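# Hook the hex nut out onto the tape strip

## Task

Use the hook pick (orange-brown handle, hooked tip) lying on the table to drag the hex nut from its spot between the spacers onto the tape strip, so that the entire nut rests on the strip. Spacers that are standing should stay upright; each spacer toppled or tilted at the end counts against you, but freeing the nut matters more than sparing every spacer.

## Robot and tools

Robot: two arms, left_arm and right_arm, each with a five-finger hand (left_arm carries a left hand, right_arm a right hand). Base positions in the scene frame: left_arm (-0.054, +0.419, 0) m, right_arm (+0.051, -0.470, 0) m, each turned only slightly about z. Scene frame: origin at table-top height halfway between the bases, +z up, +x out over the table, left_arm on the +y side. Image left/right is not arm left/right.

Hand point: a spot fixed to the palm, 0.15 m from the wrist flange along the fingers and 0.05 m in front of the palm. Its +z runs along straightened fingers, +y out of the palm, +x across the palm (away from the thumb on the right hand, toward it on the left). Straight fingertips reach 0.06-0.07 m past it along +z and sit 0.06 m behind it along -y. A wrist bracket on the little-finger side can collide with things, and with level fingers the wrist may hang up to about 0.11 m below the point (palm down) and reach the table first.

Row format (shared by execute_actions and move): one flat list of 28 numbers, each in [-1, 1], always covering both arms. Order: left_arm dx, dy, dz, rx, ry, rz; left hand little, ring, middle, index, thumb_bend, thumb_turn, force_limit, speed; then the same 14 for right_arm. The six pose numbers are offsets, not poses: they are measured from that arm's Hand target as it stood when the action or move began, along that arm's own base axes; 1.0 equals 0.6 m for dx, dy, dz and 180 degrees for the rotation vector rx, ry, rz, which turns about the Hand target's position. Six zeros re-request the current Hand target. Finger numbers are absolute targets: -1 straight/open, +1 curled/closed; thumb_bend -1 straight, +1 fully bent; thumb_turn -1 beside the palm, +1 opposite the fingers. force_limit maps -1..+1 to roughly 0..10 N at the fingertip (0..15 N for thumb motors). speed rises from near zero at -1 to full at +0.48 and stays full above. There is no 'unchanged' value: resend the hand's last eight numbers, or, if none were sent yet this scene, its hand_measured plus hand_force_limit and hand_speed. With the thumb turned in, the hand grips things about 0.035-0.065 m thick, or a handle down to about 0.025 m; for a soft grip close at speed -0.94 or below.

Tools:
- execute_actions(actions, cameras): actions is a list of actions; each action is a table of up to 15 rows, one per 1/30 s step, lasting 0.5 s, with a short table repeating its final row. Every row in an action is offset from the same starting Hand target. An empty list returns the state plus images.
- move(target, speed, blend, stop_force, zero, blocking, cameras): straight-line path for each hand point toward one row, or through a list of up to 15 rows, all offsets counted from the same starting Hand targets. speed is m/s, 0.002-3.6 (default 0.25), rotation capped at twice that in rad/s; one value or one per target. blend in m rounds corners in a list. stop_force in N (3-120) ends an arm's path when its wrist sensor feels that much push against the motion; zero (default true) re-zeroes first. blocking=false returns early (not allowed with stop_force). Paths do not avoid obstacles and stop after 10 s. The result adds a 'move:' line: done, off_target, moving, held or fault, and limits=paced (pose clipped) or limits=held (steps withheld).
- wait(seconds 0-10), stop() to brake a running move, zoom_image(camera, region [x0, y0, x1, y1] in pixels, at most 504 each way), show_instructions(), zero_wrist_force(arm), finished_scene(scene: this scene's number).

Cameras: cam_high (fixed, 672x504), cam_left_wrist and cam_right_wrist (fisheye, 616x616, riding on the arms). Pass names in cameras, or ["all"].

Results: end_effector_position (m), end_effector_quat_wxyz and velocities are in that arm's base frame. Hand target is the last commanded pose after clipping; the next offsets count from it, and the real hand point often rests short of it. Joint positions and torques follow joint order. hand_measured, hand_stopped_by (moving, target, force, stalled, fault) and hand_load_n (fingertip load, positive pushing open) list the six motors in row order. Wrist force/torque are along the end effector's axes; a third line shows the peak since the last report. MOTOR HOT warns of overheating. Orientation commands are clipped to 32 degrees from the current measured orientation each step.

Avoid: arms are stiff, so aiming even slightly beyond a firm contact can trigger a fault; about 150 N on any part, or contact torque of 26.6 N m on a wrist joint (142 on the others), freezes that arm for 10 s. Faster moves strike harder. Keep the arms and hands from touching each other, including one hand closing on the other's fingers. Do not route a path close to an arm's own base. Never let the nut, pick or spacers fall off the table or drop from height, and do not release parts while they move. Long stretched holds or unreachable targets heat motors and can lock an arm for 30-60 s.

Each tool is called after "Call:" as name(argument=value, ...), one argument or row to a line, values as JSON.

Reference images:

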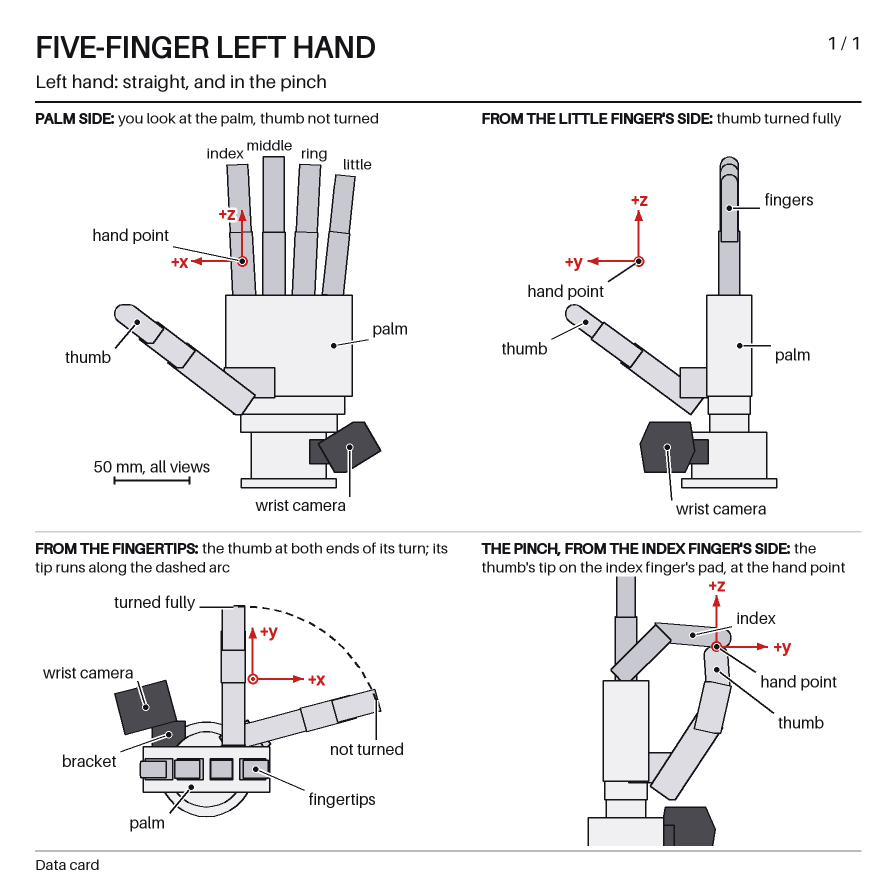

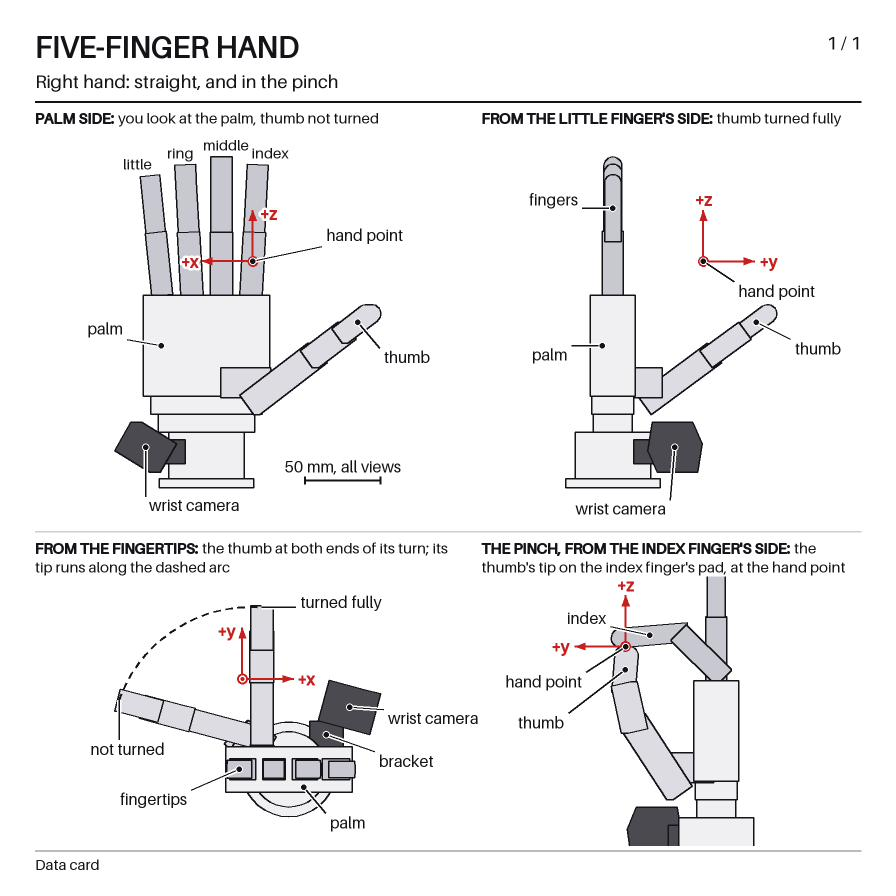

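## Session

Call:
execute_actions(
  actions=[],
)

Scene clock: 0.00 s.
left_arm: end_effector_position=(+0.3518, -0.0091, +0.3453) hand_measured=(-1.000, -1.000, -1.000, -1.000, -1.000, -1.000) hand_load_n=(+0.0, -0.5, +0.5, +0.0, +0.0, +0.0) hand_stopped_by=(target, target, target, target, target, target) hand_force_limit=0.00 hand_speed=-0.80 end_effector_quat_wxyz=(+0.005, +0.296, +0.955, -0.003) | right_arm: end_effector_position=(+0.2968, +0.7171, +0.1597) hand_measured=(-1.000, -1.000, -1.000, -1.000, -1.000, -1.000) hand_load_n=(+0.0, +0.0, +0.0, +0.0, +0.0, +0.0) hand_stopped_by=(target, target, target, target, target, target) hand_force_limit=0.00 hand_speed=-0.80 end_effector_quat_wxyz=(+0.452, -0.408, +0.793, -0.014)
Joint positions: left_arm=[3.32 -1.642 -1.473 1.55 -1.56 -0.791] | right_arm=[1.093 -0.899 1.19 0.453 2.08 -1.656]
Joint velocities: within noise
Joint torques (N m): no reading
Wrist force (N): no reading
Wrist torque (N m): no reading
Wrist force, peak (N): no reading
Hand target: left_arm +0.3518, -0.0091, +0.3453; +0.005, +0.296, +0.955, -0.003 | right_arm +0.2968, +0.7171, +0.1597; +0.452, -0.408, +0.793, -0.014

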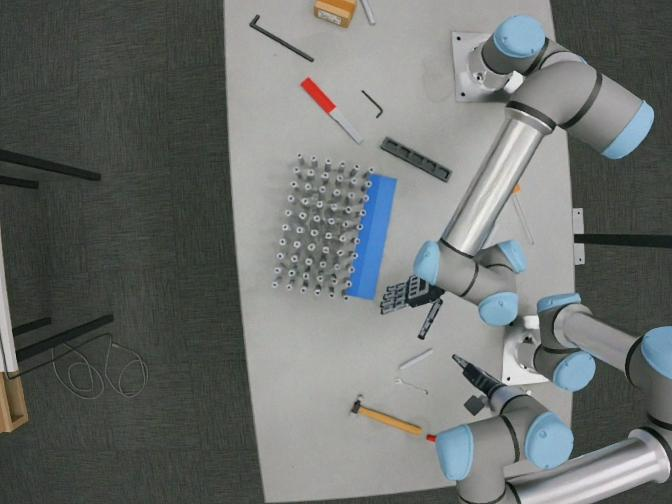

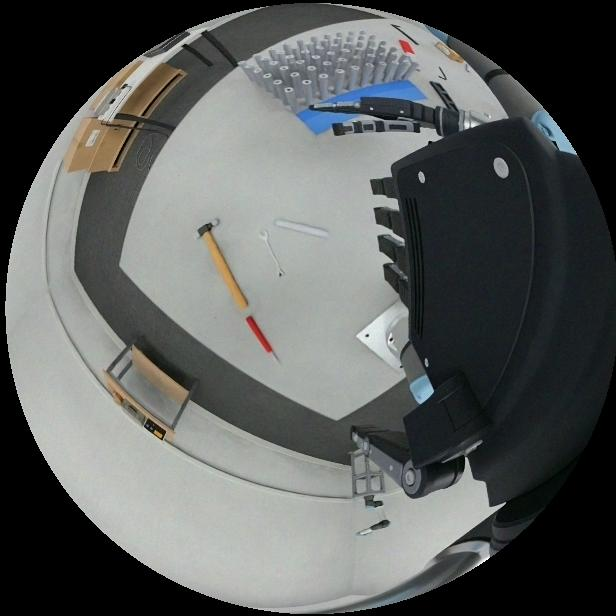

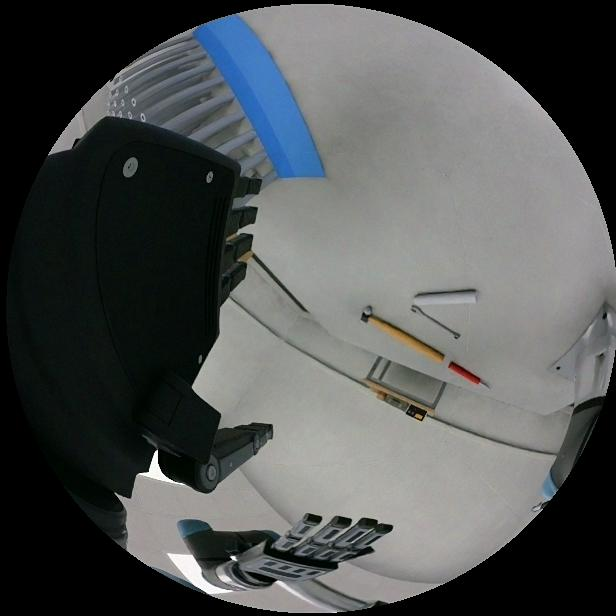

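Call:
zoom_image(
  camera="cam_high",
  region=[230, 60, 430, 320],
)

Call:
zoom_image(
  camera="cam_high",
  region=[400, 60, 600, 320],
)

Call:
zoom_image(
  camera="cam_left_wrist",
  region=[230, 10, 520, 160],
)

Scaled by 1.938 from the camera's 672x504 image, which has a finer 960x720 frame.

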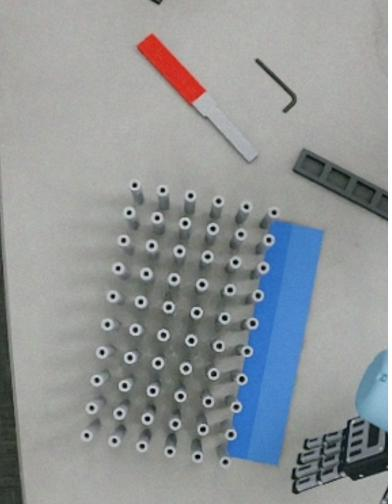

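Scaled by 1.938 from the camera's 672x504 image, which has a finer 960x720 frame.

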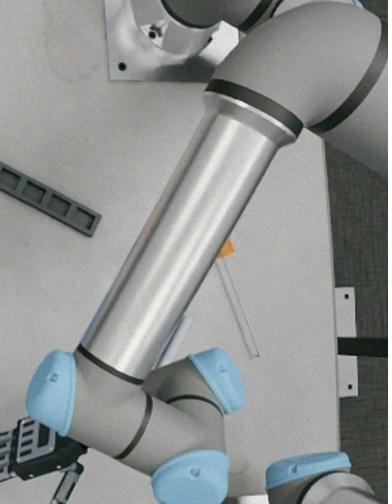

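Scaled by 1.738 from the camera's 616x616 image, which has a finer 880x880 frame.

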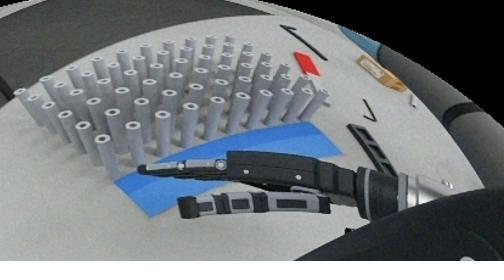

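Call:
zoom_image(
  camera="cam_high",
  region=[265, 145, 345, 225],
)

Call:
zoom_image(
  camera="cam_high",
  region=[300, 145, 380, 225],
)

Call:
zoom_image(
  camera="cam_high",
  region=[265, 220, 345, 300],
)

Call:
zoom_image(
  camera="cam_high",
  region=[300, 220, 380, 300],
)

Scaled by 6.300 from the camera's 672x504 image, which has a finer 960x720 frame.

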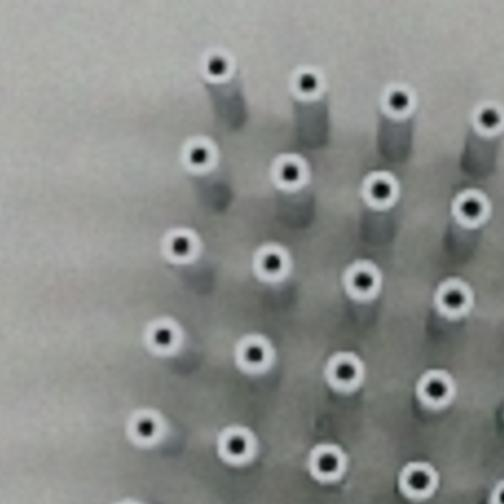

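Scaled by 6.300 from the camera's 672x504 image, which has a finer 960x720 frame.

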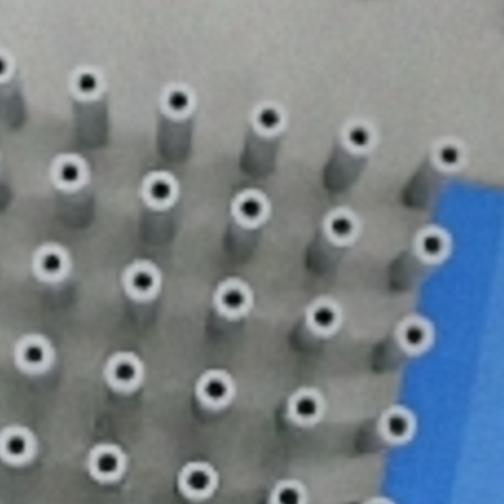

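Scaled by 6.300 from the camera's 672x504 image, which has a finer 960x720 frame.

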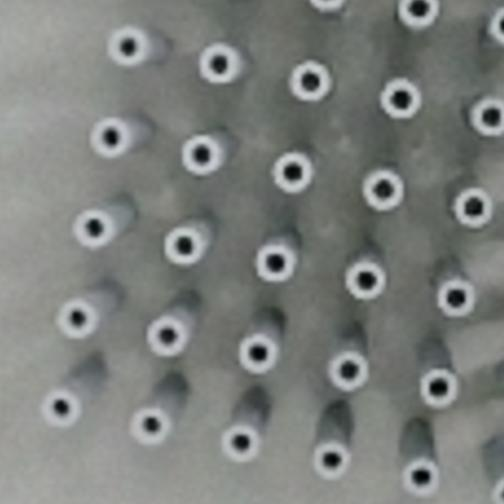

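Scaled by 6.300 from the camera's 672x504 image, which has a finer 960x720 frame.

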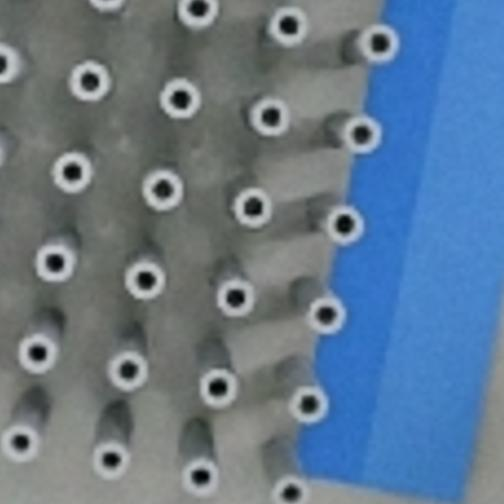

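Call:
move(
  target=[0,0,0,0,0,0,-1,-1,-1,-1,-1,-1,0,-0.8,0.237,-0.718,0.4,0.0095,0.309,-0.279,-1,-1,-1,-1,-1,-1,0,-0.8],
  speed=0.3,
  cameras=["all"],
)

Scene clock: 59.17 s.
left_arm: end_effector_position=(+0.3518, -0.0091, +0.3453) hand_measured=(-1.000, -1.000, -1.000, -1.000, -1.000, -1.000) hand_load_n=(+0.0, +0.0, +0.0, +0.0, +0.0, +0.0) hand_stopped_by=(target, target, target, target, target, target) hand_force_limit=0.00 hand_speed=-0.80 end_effector_quat_wxyz=(+0.005, +0.296, +0.955, -0.003) | right_arm: end_effector_position=(+0.4390, +0.2863, +0.3996) hand_measured=(-1.000, -1.000, -1.000, -1.000, -1.000, -1.000) hand_load_n=(+0.0, +0.0, +0.0, +0.0, +0.0, +0.0) hand_stopped_by=(target, target, target, target, target, target) hand_force_limit=0.00 hand_speed=-0.80 end_effector_quat_wxyz=(+0.001, -0.001, +1.000, +0.000)
Joint positions: left_arm=[3.32 -1.642 -1.473 1.55 -1.56 -0.791] | right_arm=[0.216 -1.168 0.92 1.818 1.571 -1.357]
Joint torques (N m): left_arm=[0.66 21.76 20.07 -2.37 -0.13 0.28] | right_arm=[-11.31 -43.7 -24.61 4.87 1.09 2.18]
Wrist force (N): left_arm=[0.1 -0.1 -0.2] | right_arm=[0.1 0.8 -0.1]
Wrist torque (N m): left_arm=[0.00 -0.03 0.01] | right_arm=[0.32 -0.15 0.22]
Wrist force, peak (N): left_arm=[0.1 -0.2 -0.4] | right_arm=[0.2 2.1 0.8]
Hand target: left_arm +0.3518, -0.0091, +0.3453; +0.005, +0.296, +0.955, -0.003 | right_arm +0.4390, +0.2863, +0.3997; +0.001, -0.001, +1.000, +0.000
Off the commanded pose: left_arm 0.000 m, 0 deg | right_arm 0.000 m, 0 deg.
move: done
camera_calibration:
cam_right_wrist: T_world_to_cam=[[-0.268237, 0.963199, 0.0172003, -0.168214], [0.850534, 0.228402, 0.473735, -0.622773], [0.452373, 0.141703, -0.880499, 0.231993], [0, 0, 0, 1]] pos_world=[0.379621, 0.271392, 0.502192]

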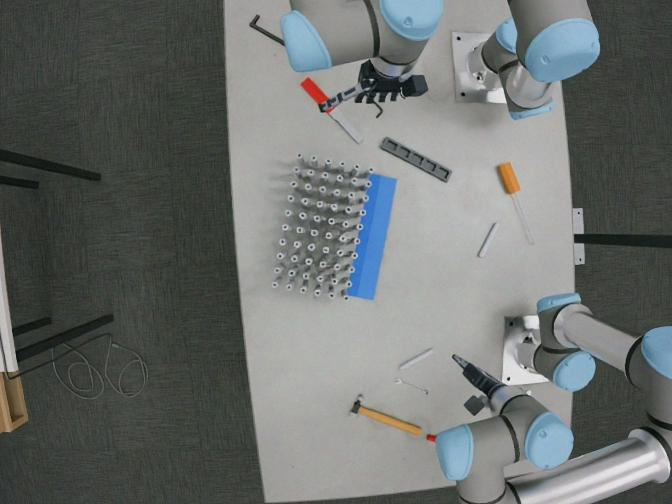

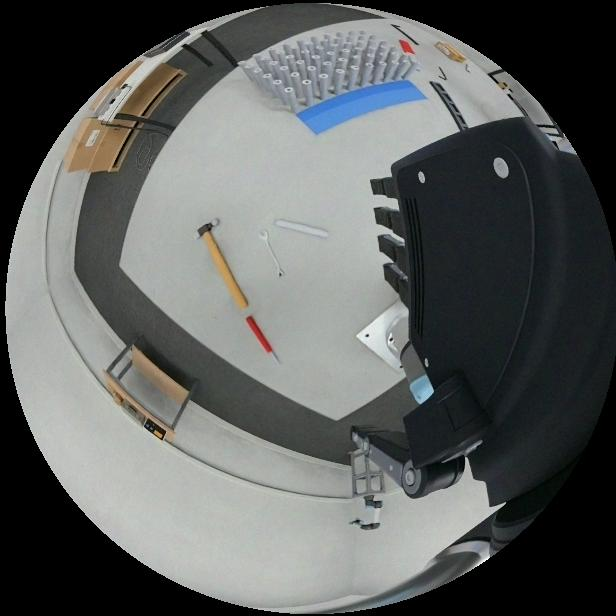

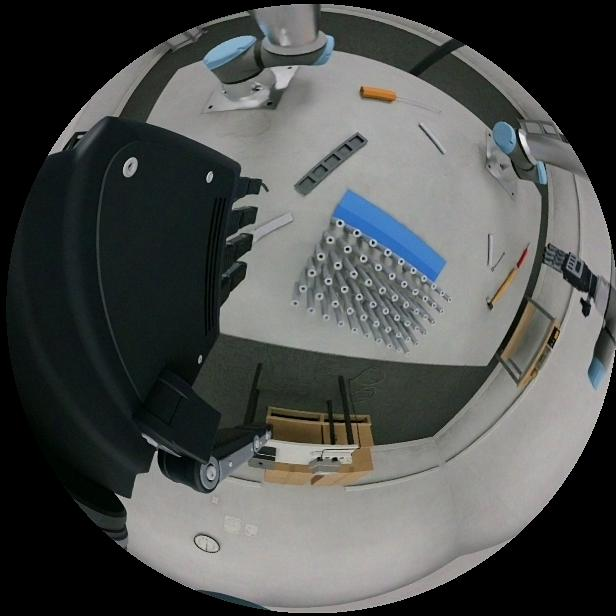

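Call:
zoom_image(
  camera="cam_right_wrist",
  region=[280, 180, 380, 280],
)

Call:
zoom_image(
  camera="cam_right_wrist",
  region=[280, 260, 380, 360],
)

Call:
zoom_image(
  camera="cam_right_wrist",
  region=[360, 260, 460, 360],
)

Call:
zoom_image(
  camera="cam_high",
  region=[470, 140, 570, 260],
)

Call:
zoom_image(
  camera="cam_right_wrist",
  region=[340, 60, 460, 160],
)

Scaled by 5.040 from the camera's 616x616 image, which has a finer 880x880 frame.

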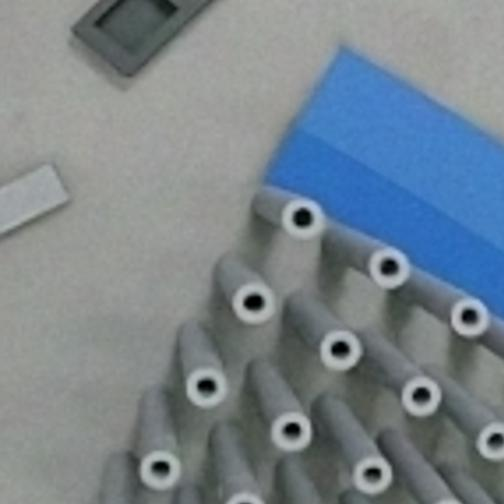

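Scaled by 5.040 from the camera's 616x616 image, which has a finer 880x880 frame.

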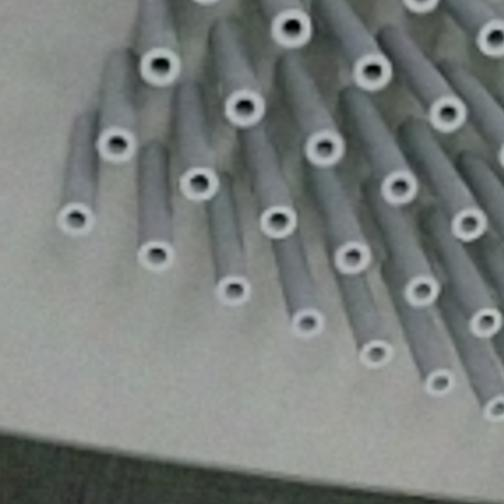

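Scaled by 5.040 from the camera's 616x616 image, which has a finer 880x880 frame.

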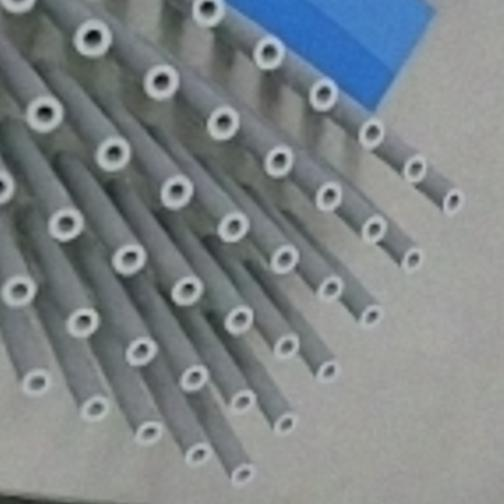

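Scaled by 4.200 from the camera's 672x504 image, which has a finer 960x720 frame.

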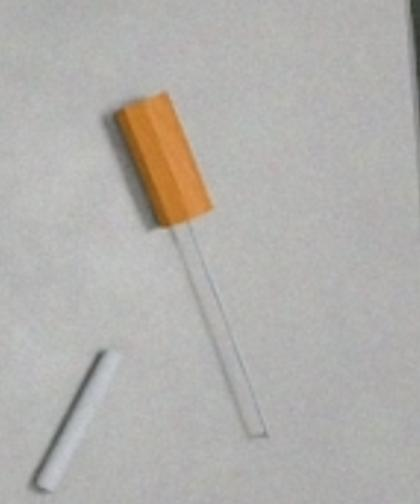

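Scaled by 4.200 from the camera's 616x616 image, which has a finer 880x880 frame.

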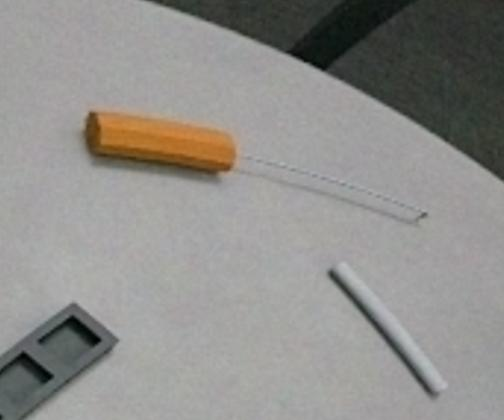

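Call:
zoom_image(
  camera="cam_high",
  region=[295, 190, 340, 225],
)

Call:
zoom_image(
  camera="cam_high",
  region=[315, 225, 360, 260],
)

Scaled by 11.200 from the camera's 672x504 image, which has a finer 960x720 frame.

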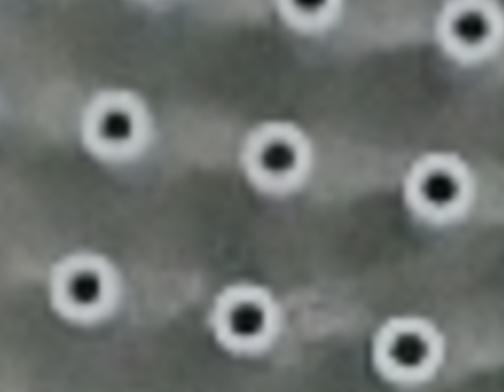

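Scaled by 11.200 from the camera's 672x504 image, which has a finer 960x720 frame.

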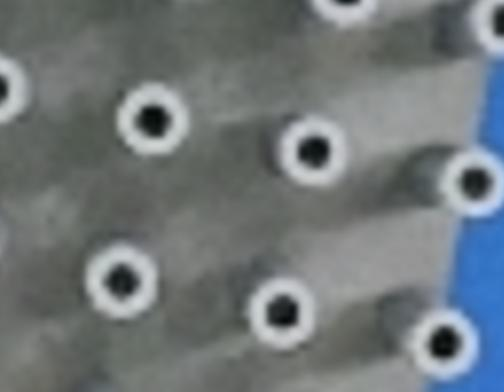

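Call:
move(
  target=[0,0,0,0,0,0,-1,-1,-1,-1,-1,-1,0,-0.8,0.193,0.173,-0.083,0,0,0,-1,-1,-1,-1,-1,-1,0,-0.8],
  speed=0.3,
  cameras=["cam_right_wrist"],
)

Scene clock: 83.10 s.
left_arm: end_effector_position=(+0.3518, -0.0091, +0.3453) hand_measured=(-1.000, -1.000, -1.000, -1.000, -1.000, -1.000) hand_load_n=(+0.0, +0.0, +0.0, +0.0, +0.0, +0.0) hand_stopped_by=(target, target, target, target, target, target) hand_force_limit=0.00 hand_speed=-0.80 end_effector_quat_wxyz=(+0.005, +0.296, +0.955, -0.003) | right_arm: end_effector_position=(+0.5537, +0.3893, +0.3492) hand_measured=(-1.000, -1.000, -1.000, -1.000, -1.000, -1.000) hand_load_n=(+0.0, +0.0, +0.0, +0.0, +0.0, +0.0) hand_stopped_by=(target, target, target, target, target, target) hand_force_limit=0.00 hand_speed=-0.80 end_effector_quat_wxyz=(+0.020, +0.003, +1.000, +0.016)
Joint positions: left_arm=[3.32 -1.642 -1.473 1.55 -1.56 -0.791] | right_arm=[0.338 -0.583 0.035 2.07 1.553 -1.227]
Joint torques (N m): left_arm=[1.28 21.9 20.59 -2.29 -0.12 0.28] | right_arm=[7.1 -42.89 -7.77 4.58 1.85 -2.04]
Wrist force (N): left_arm=[-0.1 0.2 -0.3] | right_arm=[0.3 0.8 -0.3]
Wrist torque (N m): left_arm=[0.05 0.00 -0.01] | right_arm=[0.33 -0.17 0.17]
Wrist force, peak (N): left_arm=[0.0 0.0 -0.4] | right_arm=[-0.9 2.6 1.0]
Hand target: left_arm +0.3518, -0.0091, +0.3453; +0.005, +0.296, +0.955, -0.003 | right_arm +0.5548, +0.3901, +0.3499; +0.001, -0.001, +1.000, +0.000
Off the commanded pose: left_arm 0.000 m, 0 deg | right_arm 0.002 m, 3 deg.
elbow stopped short (right arm): the move would have taken joint 3 (elbow) straighter than the controller allows.
move: off_target (right_arm)
camera_calibration:
cam_right_wrist: T_world_to_cam=[[-0.261903, 0.964318, 0.0387008, -0.247139], [0.833195, 0.20569, 0.513301, -0.715374], [0.487025, 0.16668, -0.857336, 0.0840921], [0, 0, 0, 1]] pos_world=[0.490365, 0.37145, 0.448862]
Images, in order (width x height): cam_right_wrist 616x616.

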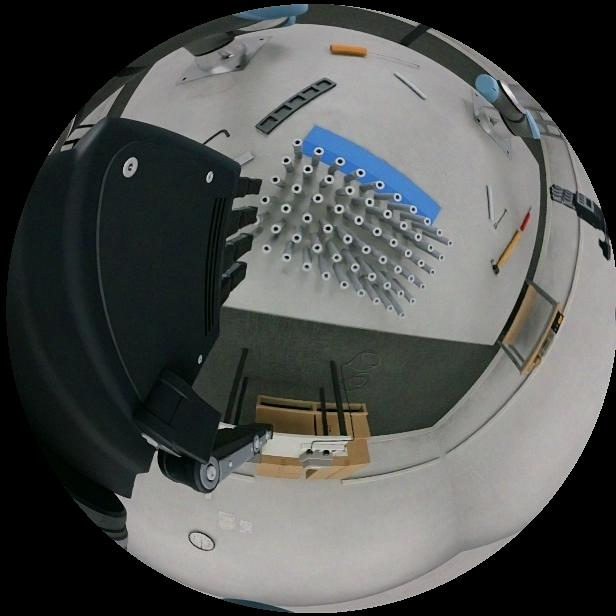

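Call:
zoom_image(
  camera="cam_right_wrist",
  region=[250, 130, 330, 210],
)

Call:
zoom_image(
  camera="cam_right_wrist",
  region=[250, 200, 330, 280],
)

Call:
zoom_image(
  camera="cam_right_wrist",
  region=[310, 140, 390, 220],
)

Call:
zoom_image(
  camera="cam_right_wrist",
  region=[320, 200, 400, 280],
)

Call:
zoom_image(
  camera="cam_right_wrist",
  region=[375, 180, 465, 270],
)

Scaled by 6.300 from the camera's 616x616 image, which has a finer 880x880 frame.

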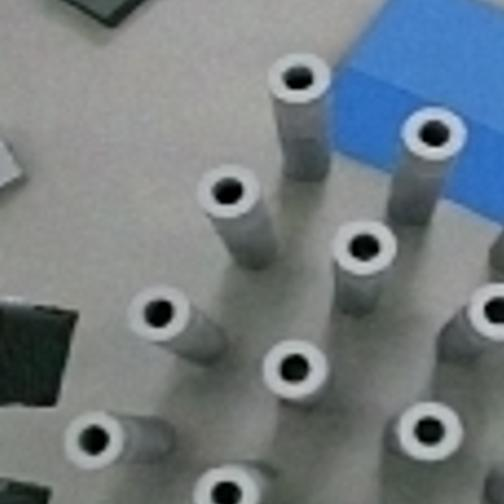

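Scaled by 6.300 from the camera's 616x616 image, which has a finer 880x880 frame.

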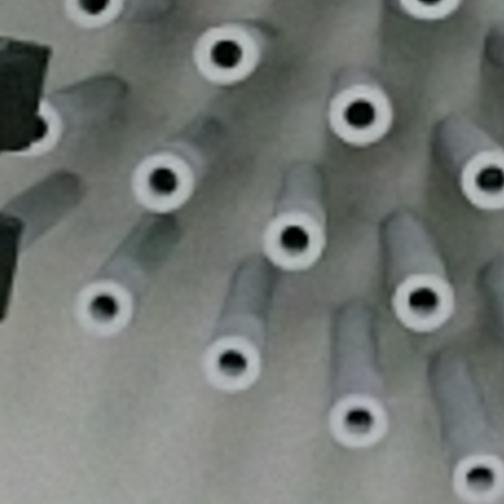

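Scaled by 6.300 from the camera's 616x616 image, which has a finer 880x880 frame.

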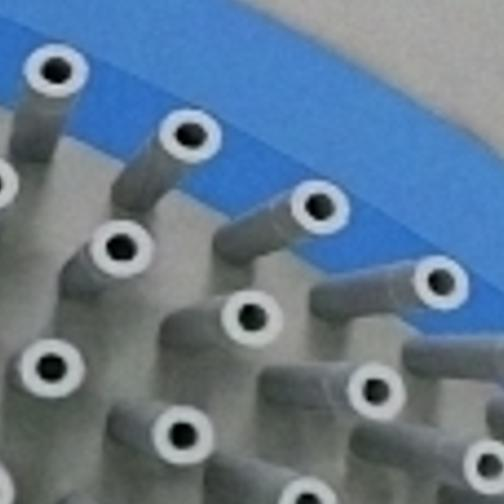

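Scaled by 6.300 from the camera's 616x616 image, which has a finer 880x880 frame.

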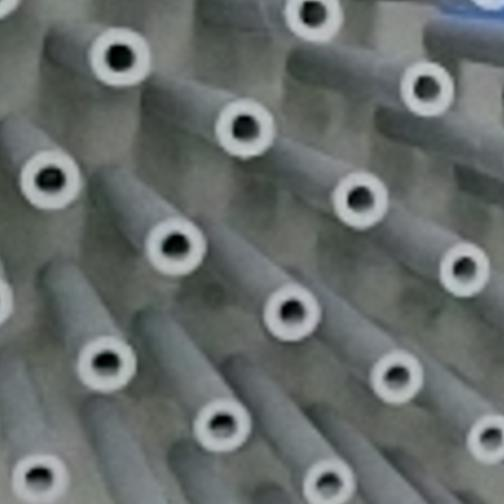

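Scaled by 5.600 from the camera's 616x616 image, which has a finer 880x880 frame.

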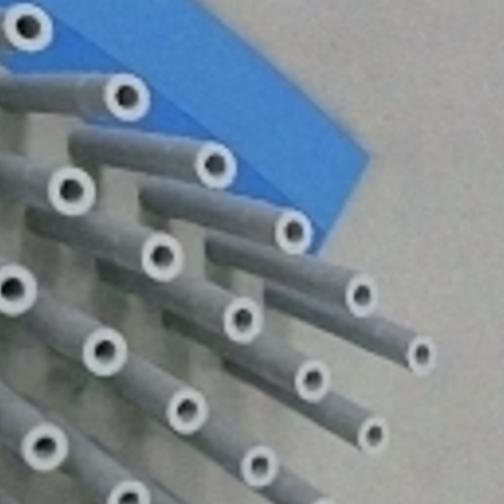

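Call:
zoom_image(
  camera="cam_right_wrist",
  region=[340, 232, 370, 262],
)

Call:
zoom_image(
  camera="cam_right_wrist",
  region=[330, 190, 370, 230],
)

Scaled by 16.800 from the camera's 616x616 image, which has a finer 880x880 frame.

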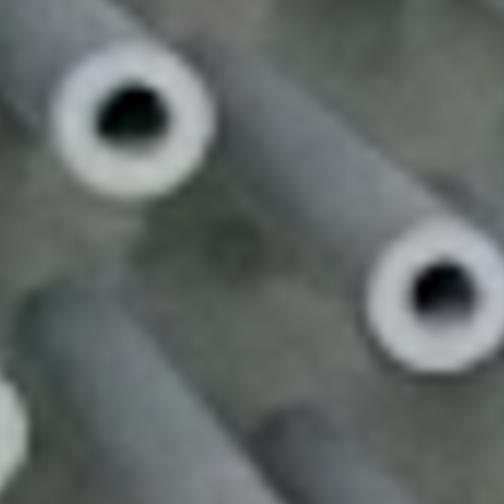

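Scaled by 12.600 from the camera's 616x616 image, which has a finer 880x880 frame.

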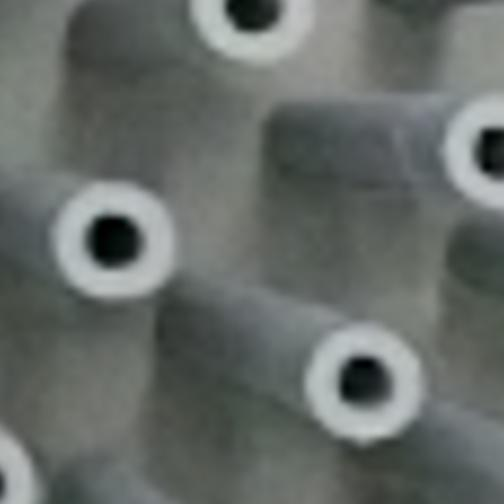

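Call:
execute_actions(
  actions=[],
)

Call:
zoom_image(
  camera="cam_high",
  region=[285, 215, 325, 255],
)

Call:
zoom_image(
  camera="cam_high",
  region=[310, 215, 350, 255],
)

Call:
zoom_image(
  camera="cam_high",
  region=[310, 185, 350, 225],
)

Call:
zoom_image(
  camera="cam_high",
  region=[280, 185, 320, 225],
)

Scene clock: 94.90 s.
left_arm: end_effector_position=(+0.3518, -0.0091, +0.3453) hand_measured=(-1.000, -1.000, -1.000, -1.000, -1.000, -1.000) hand_load_n=(+0.0, +0.0, +0.0, +0.0, +0.0, +0.0) hand_stopped_by=(target, target, target, target, target, target) hand_force_limit=0.00 hand_speed=-0.80 end_effector_quat_wxyz=(+0.005, +0.296, +0.955, -0.003) | right_arm: end_effector_position=(+0.5536, +0.3893, +0.3491) hand_measured=(-1.000, -1.000, -1.000, -1.000, -1.000, -1.000) hand_load_n=(+0.0, +0.0, +0.0, +0.0, +0.0, +0.0) hand_stopped_by=(target, target, target, target, target, target) hand_force_limit=0.00 hand_speed=-0.80 end_effector_quat_wxyz=(+0.020, +0.003, +1.000, +0.016)
Joint positions: left_arm=[3.32 -1.642 -1.473 1.55 -1.56 -0.791] | right_arm=[0.338 -0.583 0.035 2.07 1.553 -1.227]
Joint velocities: within noise
Joint torques (N m): left_arm=[1.33 21.18 20.02 -2.41 -0.05 0.32] | right_arm=[12.53 -36.87 -7 3.13 1.7 -2.03]
Wrist force (N): left_arm=[0.0 0.1 -0.4] | right_arm=[0.1 0.8 0.0]
Wrist torque (N m): left_arm=[0.04 -0.02 0.00] | right_arm=[0.32 -0.14 0.16]
Wrist force, peak (N): left_arm=[0.0 0.1 -0.4] | right_arm=[0.0 1.3 -0.4]
Hand target: left_arm +0.3518, -0.0091, +0.3453; +0.005, +0.296, +0.955, -0.003 | right_arm +0.5548, +0.3901, +0.3499; +0.001, -0.001, +1.000, +0.000
Off the commanded pose: left_arm 0.000 m, 0 deg | right_arm 0.002 m, 3 deg.
camera_calibration:
cam_right_wrist: T_world_to_cam=[[-0.261979, 0.964297, 0.0387107, -0.247098], [0.833285, 0.205787, 0.513116, -0.715371], [0.48683, 0.166682, -0.857446, 0.0842364], [0, 0, 0, 1]] pos_world=[0.490365, 0.37145, 0.448862]

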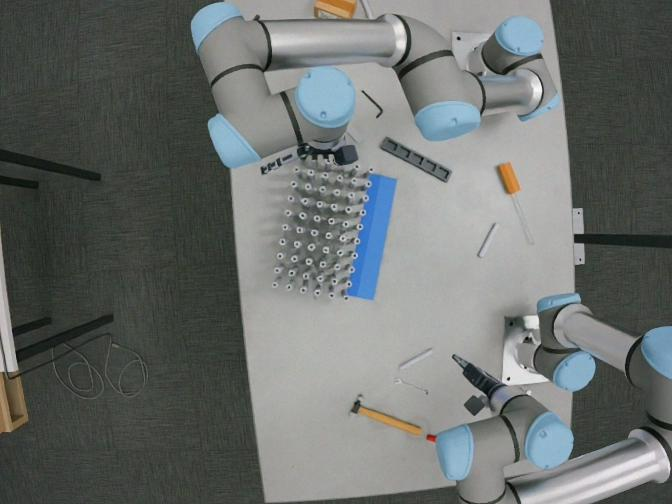

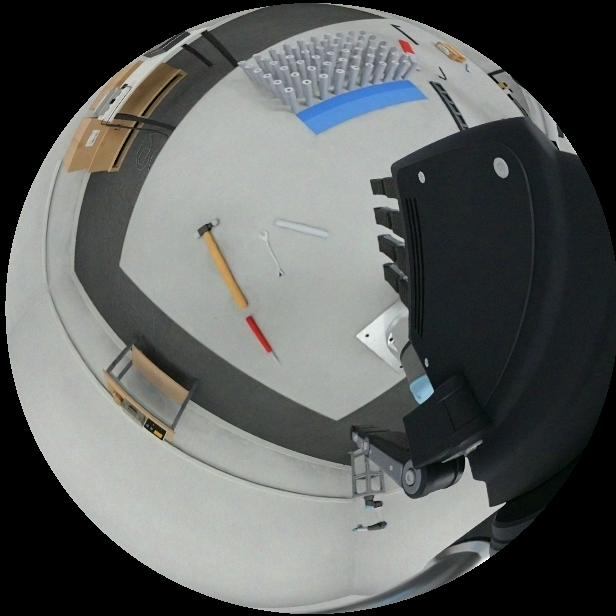

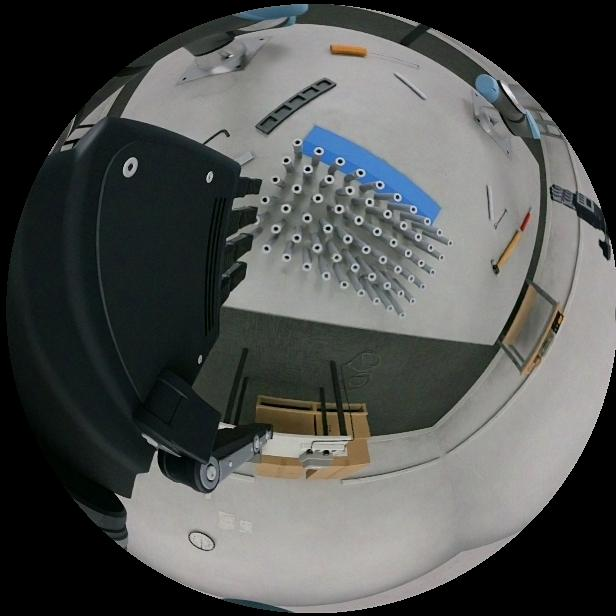

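Scaled by 12.600 from the camera's 672x504 image, which has a finer 960x720 frame.

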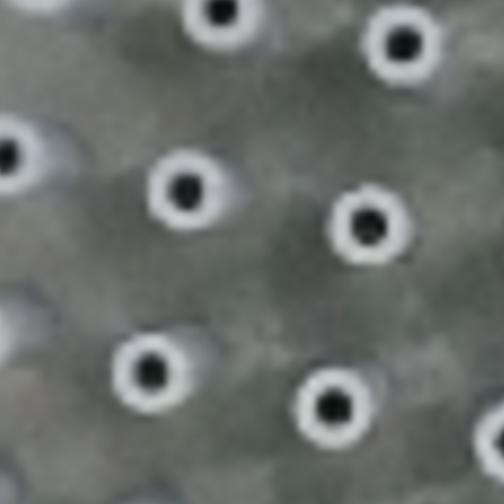

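Scaled by 12.600 from the camera's 672x504 image, which has a finer 960x720 frame.

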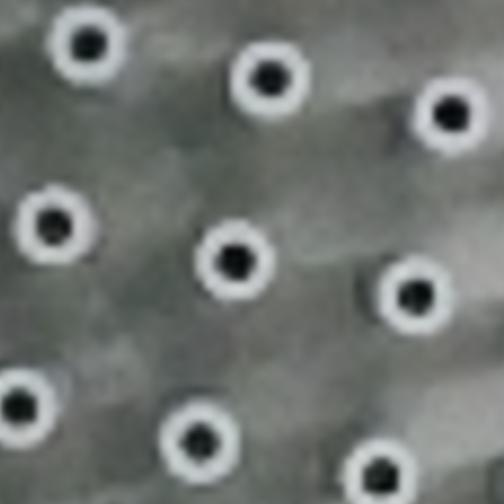

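Scaled by 12.600 from the camera's 672x504 image, which has a finer 960x720 frame.

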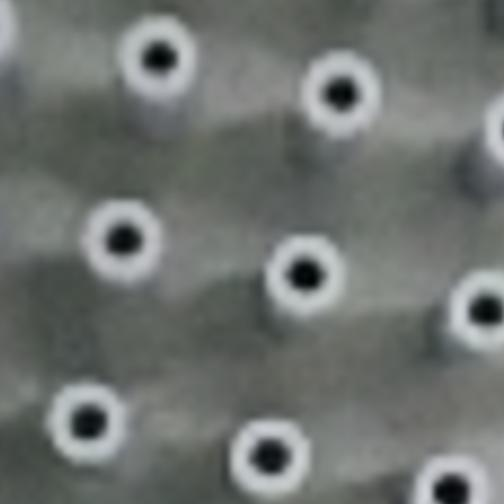

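Scaled by 12.600 from the camera's 672x504 image, which has a finer 960x720 frame.

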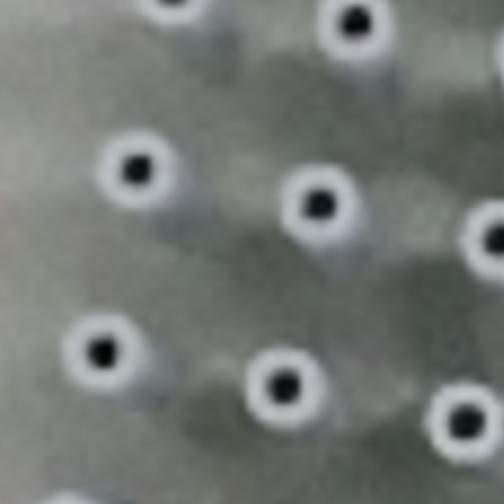

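Call:
move(
  target=[
    [0,0,0,0,0,0,-1,-1,-1,-1,-1,-1,0,-0.8,-0.05,0.07,0,0,0,0.5,-1,-1,-1,-1,-1,-1,0,-0.8],
    [0,0,0,0,0,0,-1,-1,-1,-1,-1,-1,0,-0.8,-0.096,0.147,-0.183,0,0,1.0,-1,-1,-1,-1,-1,-1,0,-0.8],
  ],
  speed=0.5,
  cameras=["cam_right_wrist","cam_high"],
)

Scene clock: 126.10 s.
left_arm: end_effector_position=(+0.3518, -0.0091, +0.3453) hand_measured=(-1.000, -1.000, -1.000, -1.000, -1.000, -1.000) hand_load_n=(+0.0, +0.0, +0.0, +0.0, +0.5, +0.0) hand_stopped_by=(target, target, target, target, target, target) hand_force_limit=0.00 hand_speed=-0.80 end_effector_quat_wxyz=(+0.005, +0.296, +0.955, -0.003) | right_arm: end_effector_position=(+0.4962, +0.4771, +0.2393) hand_measured=(-1.000, -1.000, -1.000, -1.000, -1.000, -1.000) hand_load_n=(+0.0, +0.0, +0.0, +0.0, +0.0, +0.0) hand_stopped_by=(target, target, target, target, target, target) hand_force_limit=0.00 hand_speed=-0.80 end_effector_quat_wxyz=(-0.136, +0.980, +0.019, +0.142)
Joint positions: left_arm=[3.32 -1.642 -1.473 1.55 -1.56 -0.791] | right_arm=[0.594 -0.487 0.035 1.632 1.498 -4.143]
Joint torques (N m): left_arm=[1.13 21.02 20.79 -2.43 0.04 0.6] | right_arm=[10.26 -63.76 -9.9 -0.5 -1.18 2.21]
Wrist force (N): left_arm=[0.1 0.0 -0.3] | right_arm=[0.4 0.5 -0.1]
Wrist torque (N m): left_arm=[0.01 -0.03 0.00] | right_arm=[0.21 -0.19 0.37]
Wrist force, peak (N): left_arm=[0.0 0.0 -0.4] | right_arm=[0.2 1.3 0.0]
Hand target: left_arm +0.3518, -0.0091, +0.3453; +0.005, +0.296, +0.955, -0.003 | right_arm +0.4972, +0.4783, +0.2401; +0.000, +1.000, +0.001, -0.001
Off the commanded pose: left_arm 0.000 m, 0 deg | right_arm 0.002 m, 23 deg.
elbow stopped short (right arm): the move would have taken joint 3 (elbow) straighter than the controller allows.
move: off_target (right_arm)
camera_calibration:
cam_right_wrist: T_world_to_cam=[[0.324426, -0.932273, -0.160044, 0.318898], [-0.928503, -0.346175, 0.134335, 0.598943], [-0.18064, 0.10502, -0.977926, 0.392846], [0, 0, 0, 1]] pos_world=[0.523625, 0.463383, 0.354753]
Images, in order (width x height): cam_high 672x504, cam_right_wrist 616x616.

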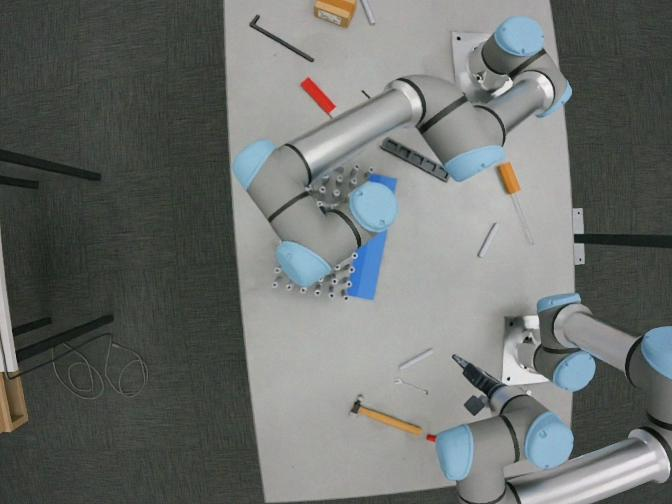

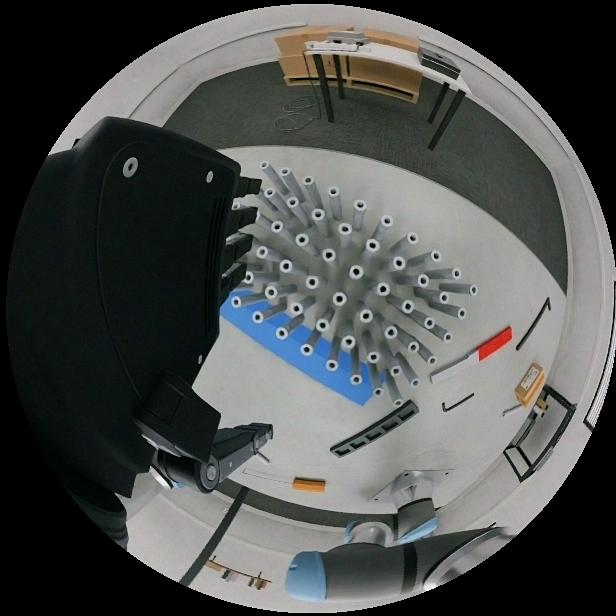

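Call:
zoom_image(
  camera="cam_right_wrist",
  region=[300, 200, 380, 280],
)

Call:
zoom_image(
  camera="cam_right_wrist",
  region=[300, 270, 380, 350],
)

Call:
zoom_image(
  camera="cam_right_wrist",
  region=[360, 220, 440, 300],
)

Call:
zoom_image(
  camera="cam_right_wrist",
  region=[360, 290, 440, 370],
)

Call:
zoom_image(
  camera="cam_right_wrist",
  region=[240, 180, 320, 260],
)

Call:
zoom_image(
  camera="cam_right_wrist",
  region=[240, 250, 320, 330],
)

Scaled by 6.300 from the camera's 616x616 image, which has a finer 880x880 frame.

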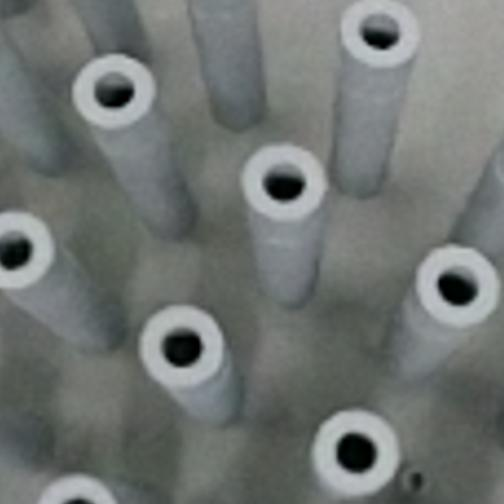

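Scaled by 6.300 from the camera's 616x616 image, which has a finer 880x880 frame.

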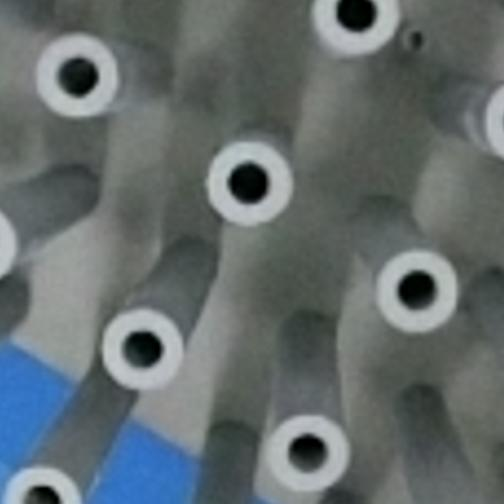

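Scaled by 6.300 from the camera's 616x616 image, which has a finer 880x880 frame.

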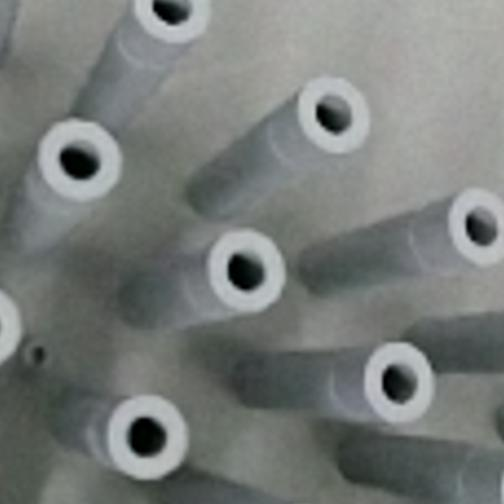

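Scaled by 6.300 from the camera's 616x616 image, which has a finer 880x880 frame.

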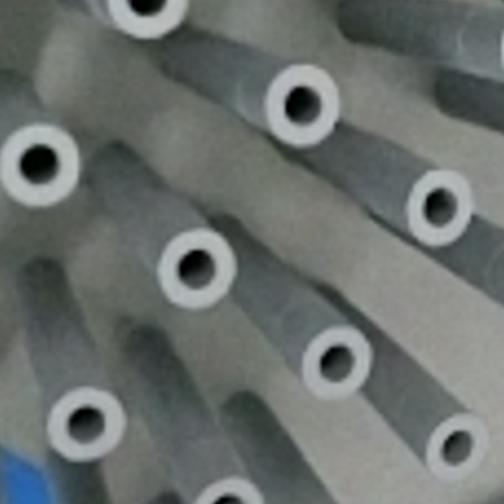

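Scaled by 6.300 from the camera's 616x616 image, which has a finer 880x880 frame.

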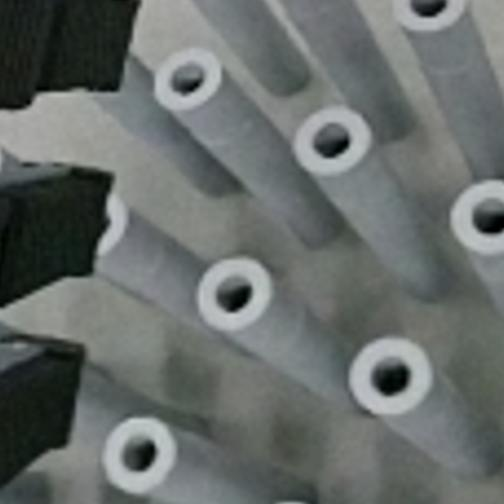

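Scaled by 6.300 from the camera's 616x616 image, which has a finer 880x880 frame.

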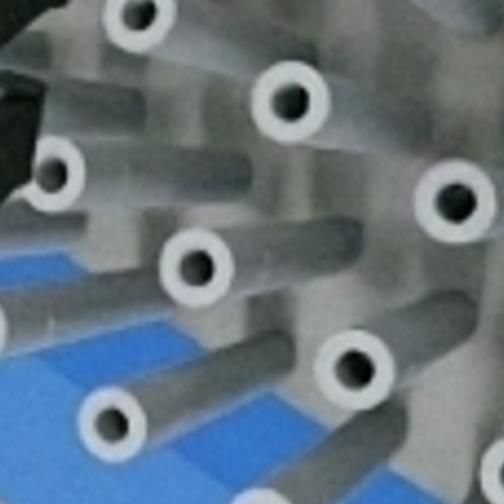

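Call:
zoom_image(
  camera="cam_right_wrist",
  region=[351, 261, 381, 291],
)

Scaled by 16.800 from the camera's 616x616 image, which has a finer 880x880 frame.

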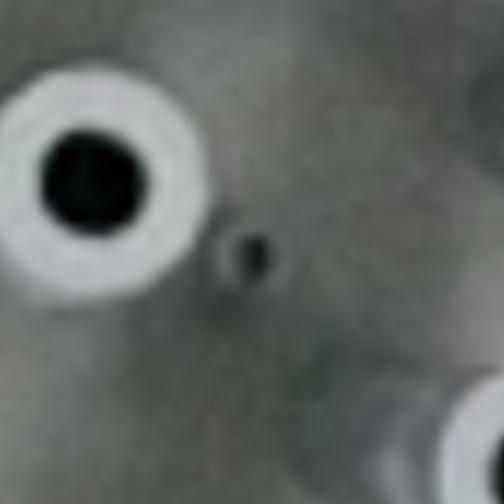

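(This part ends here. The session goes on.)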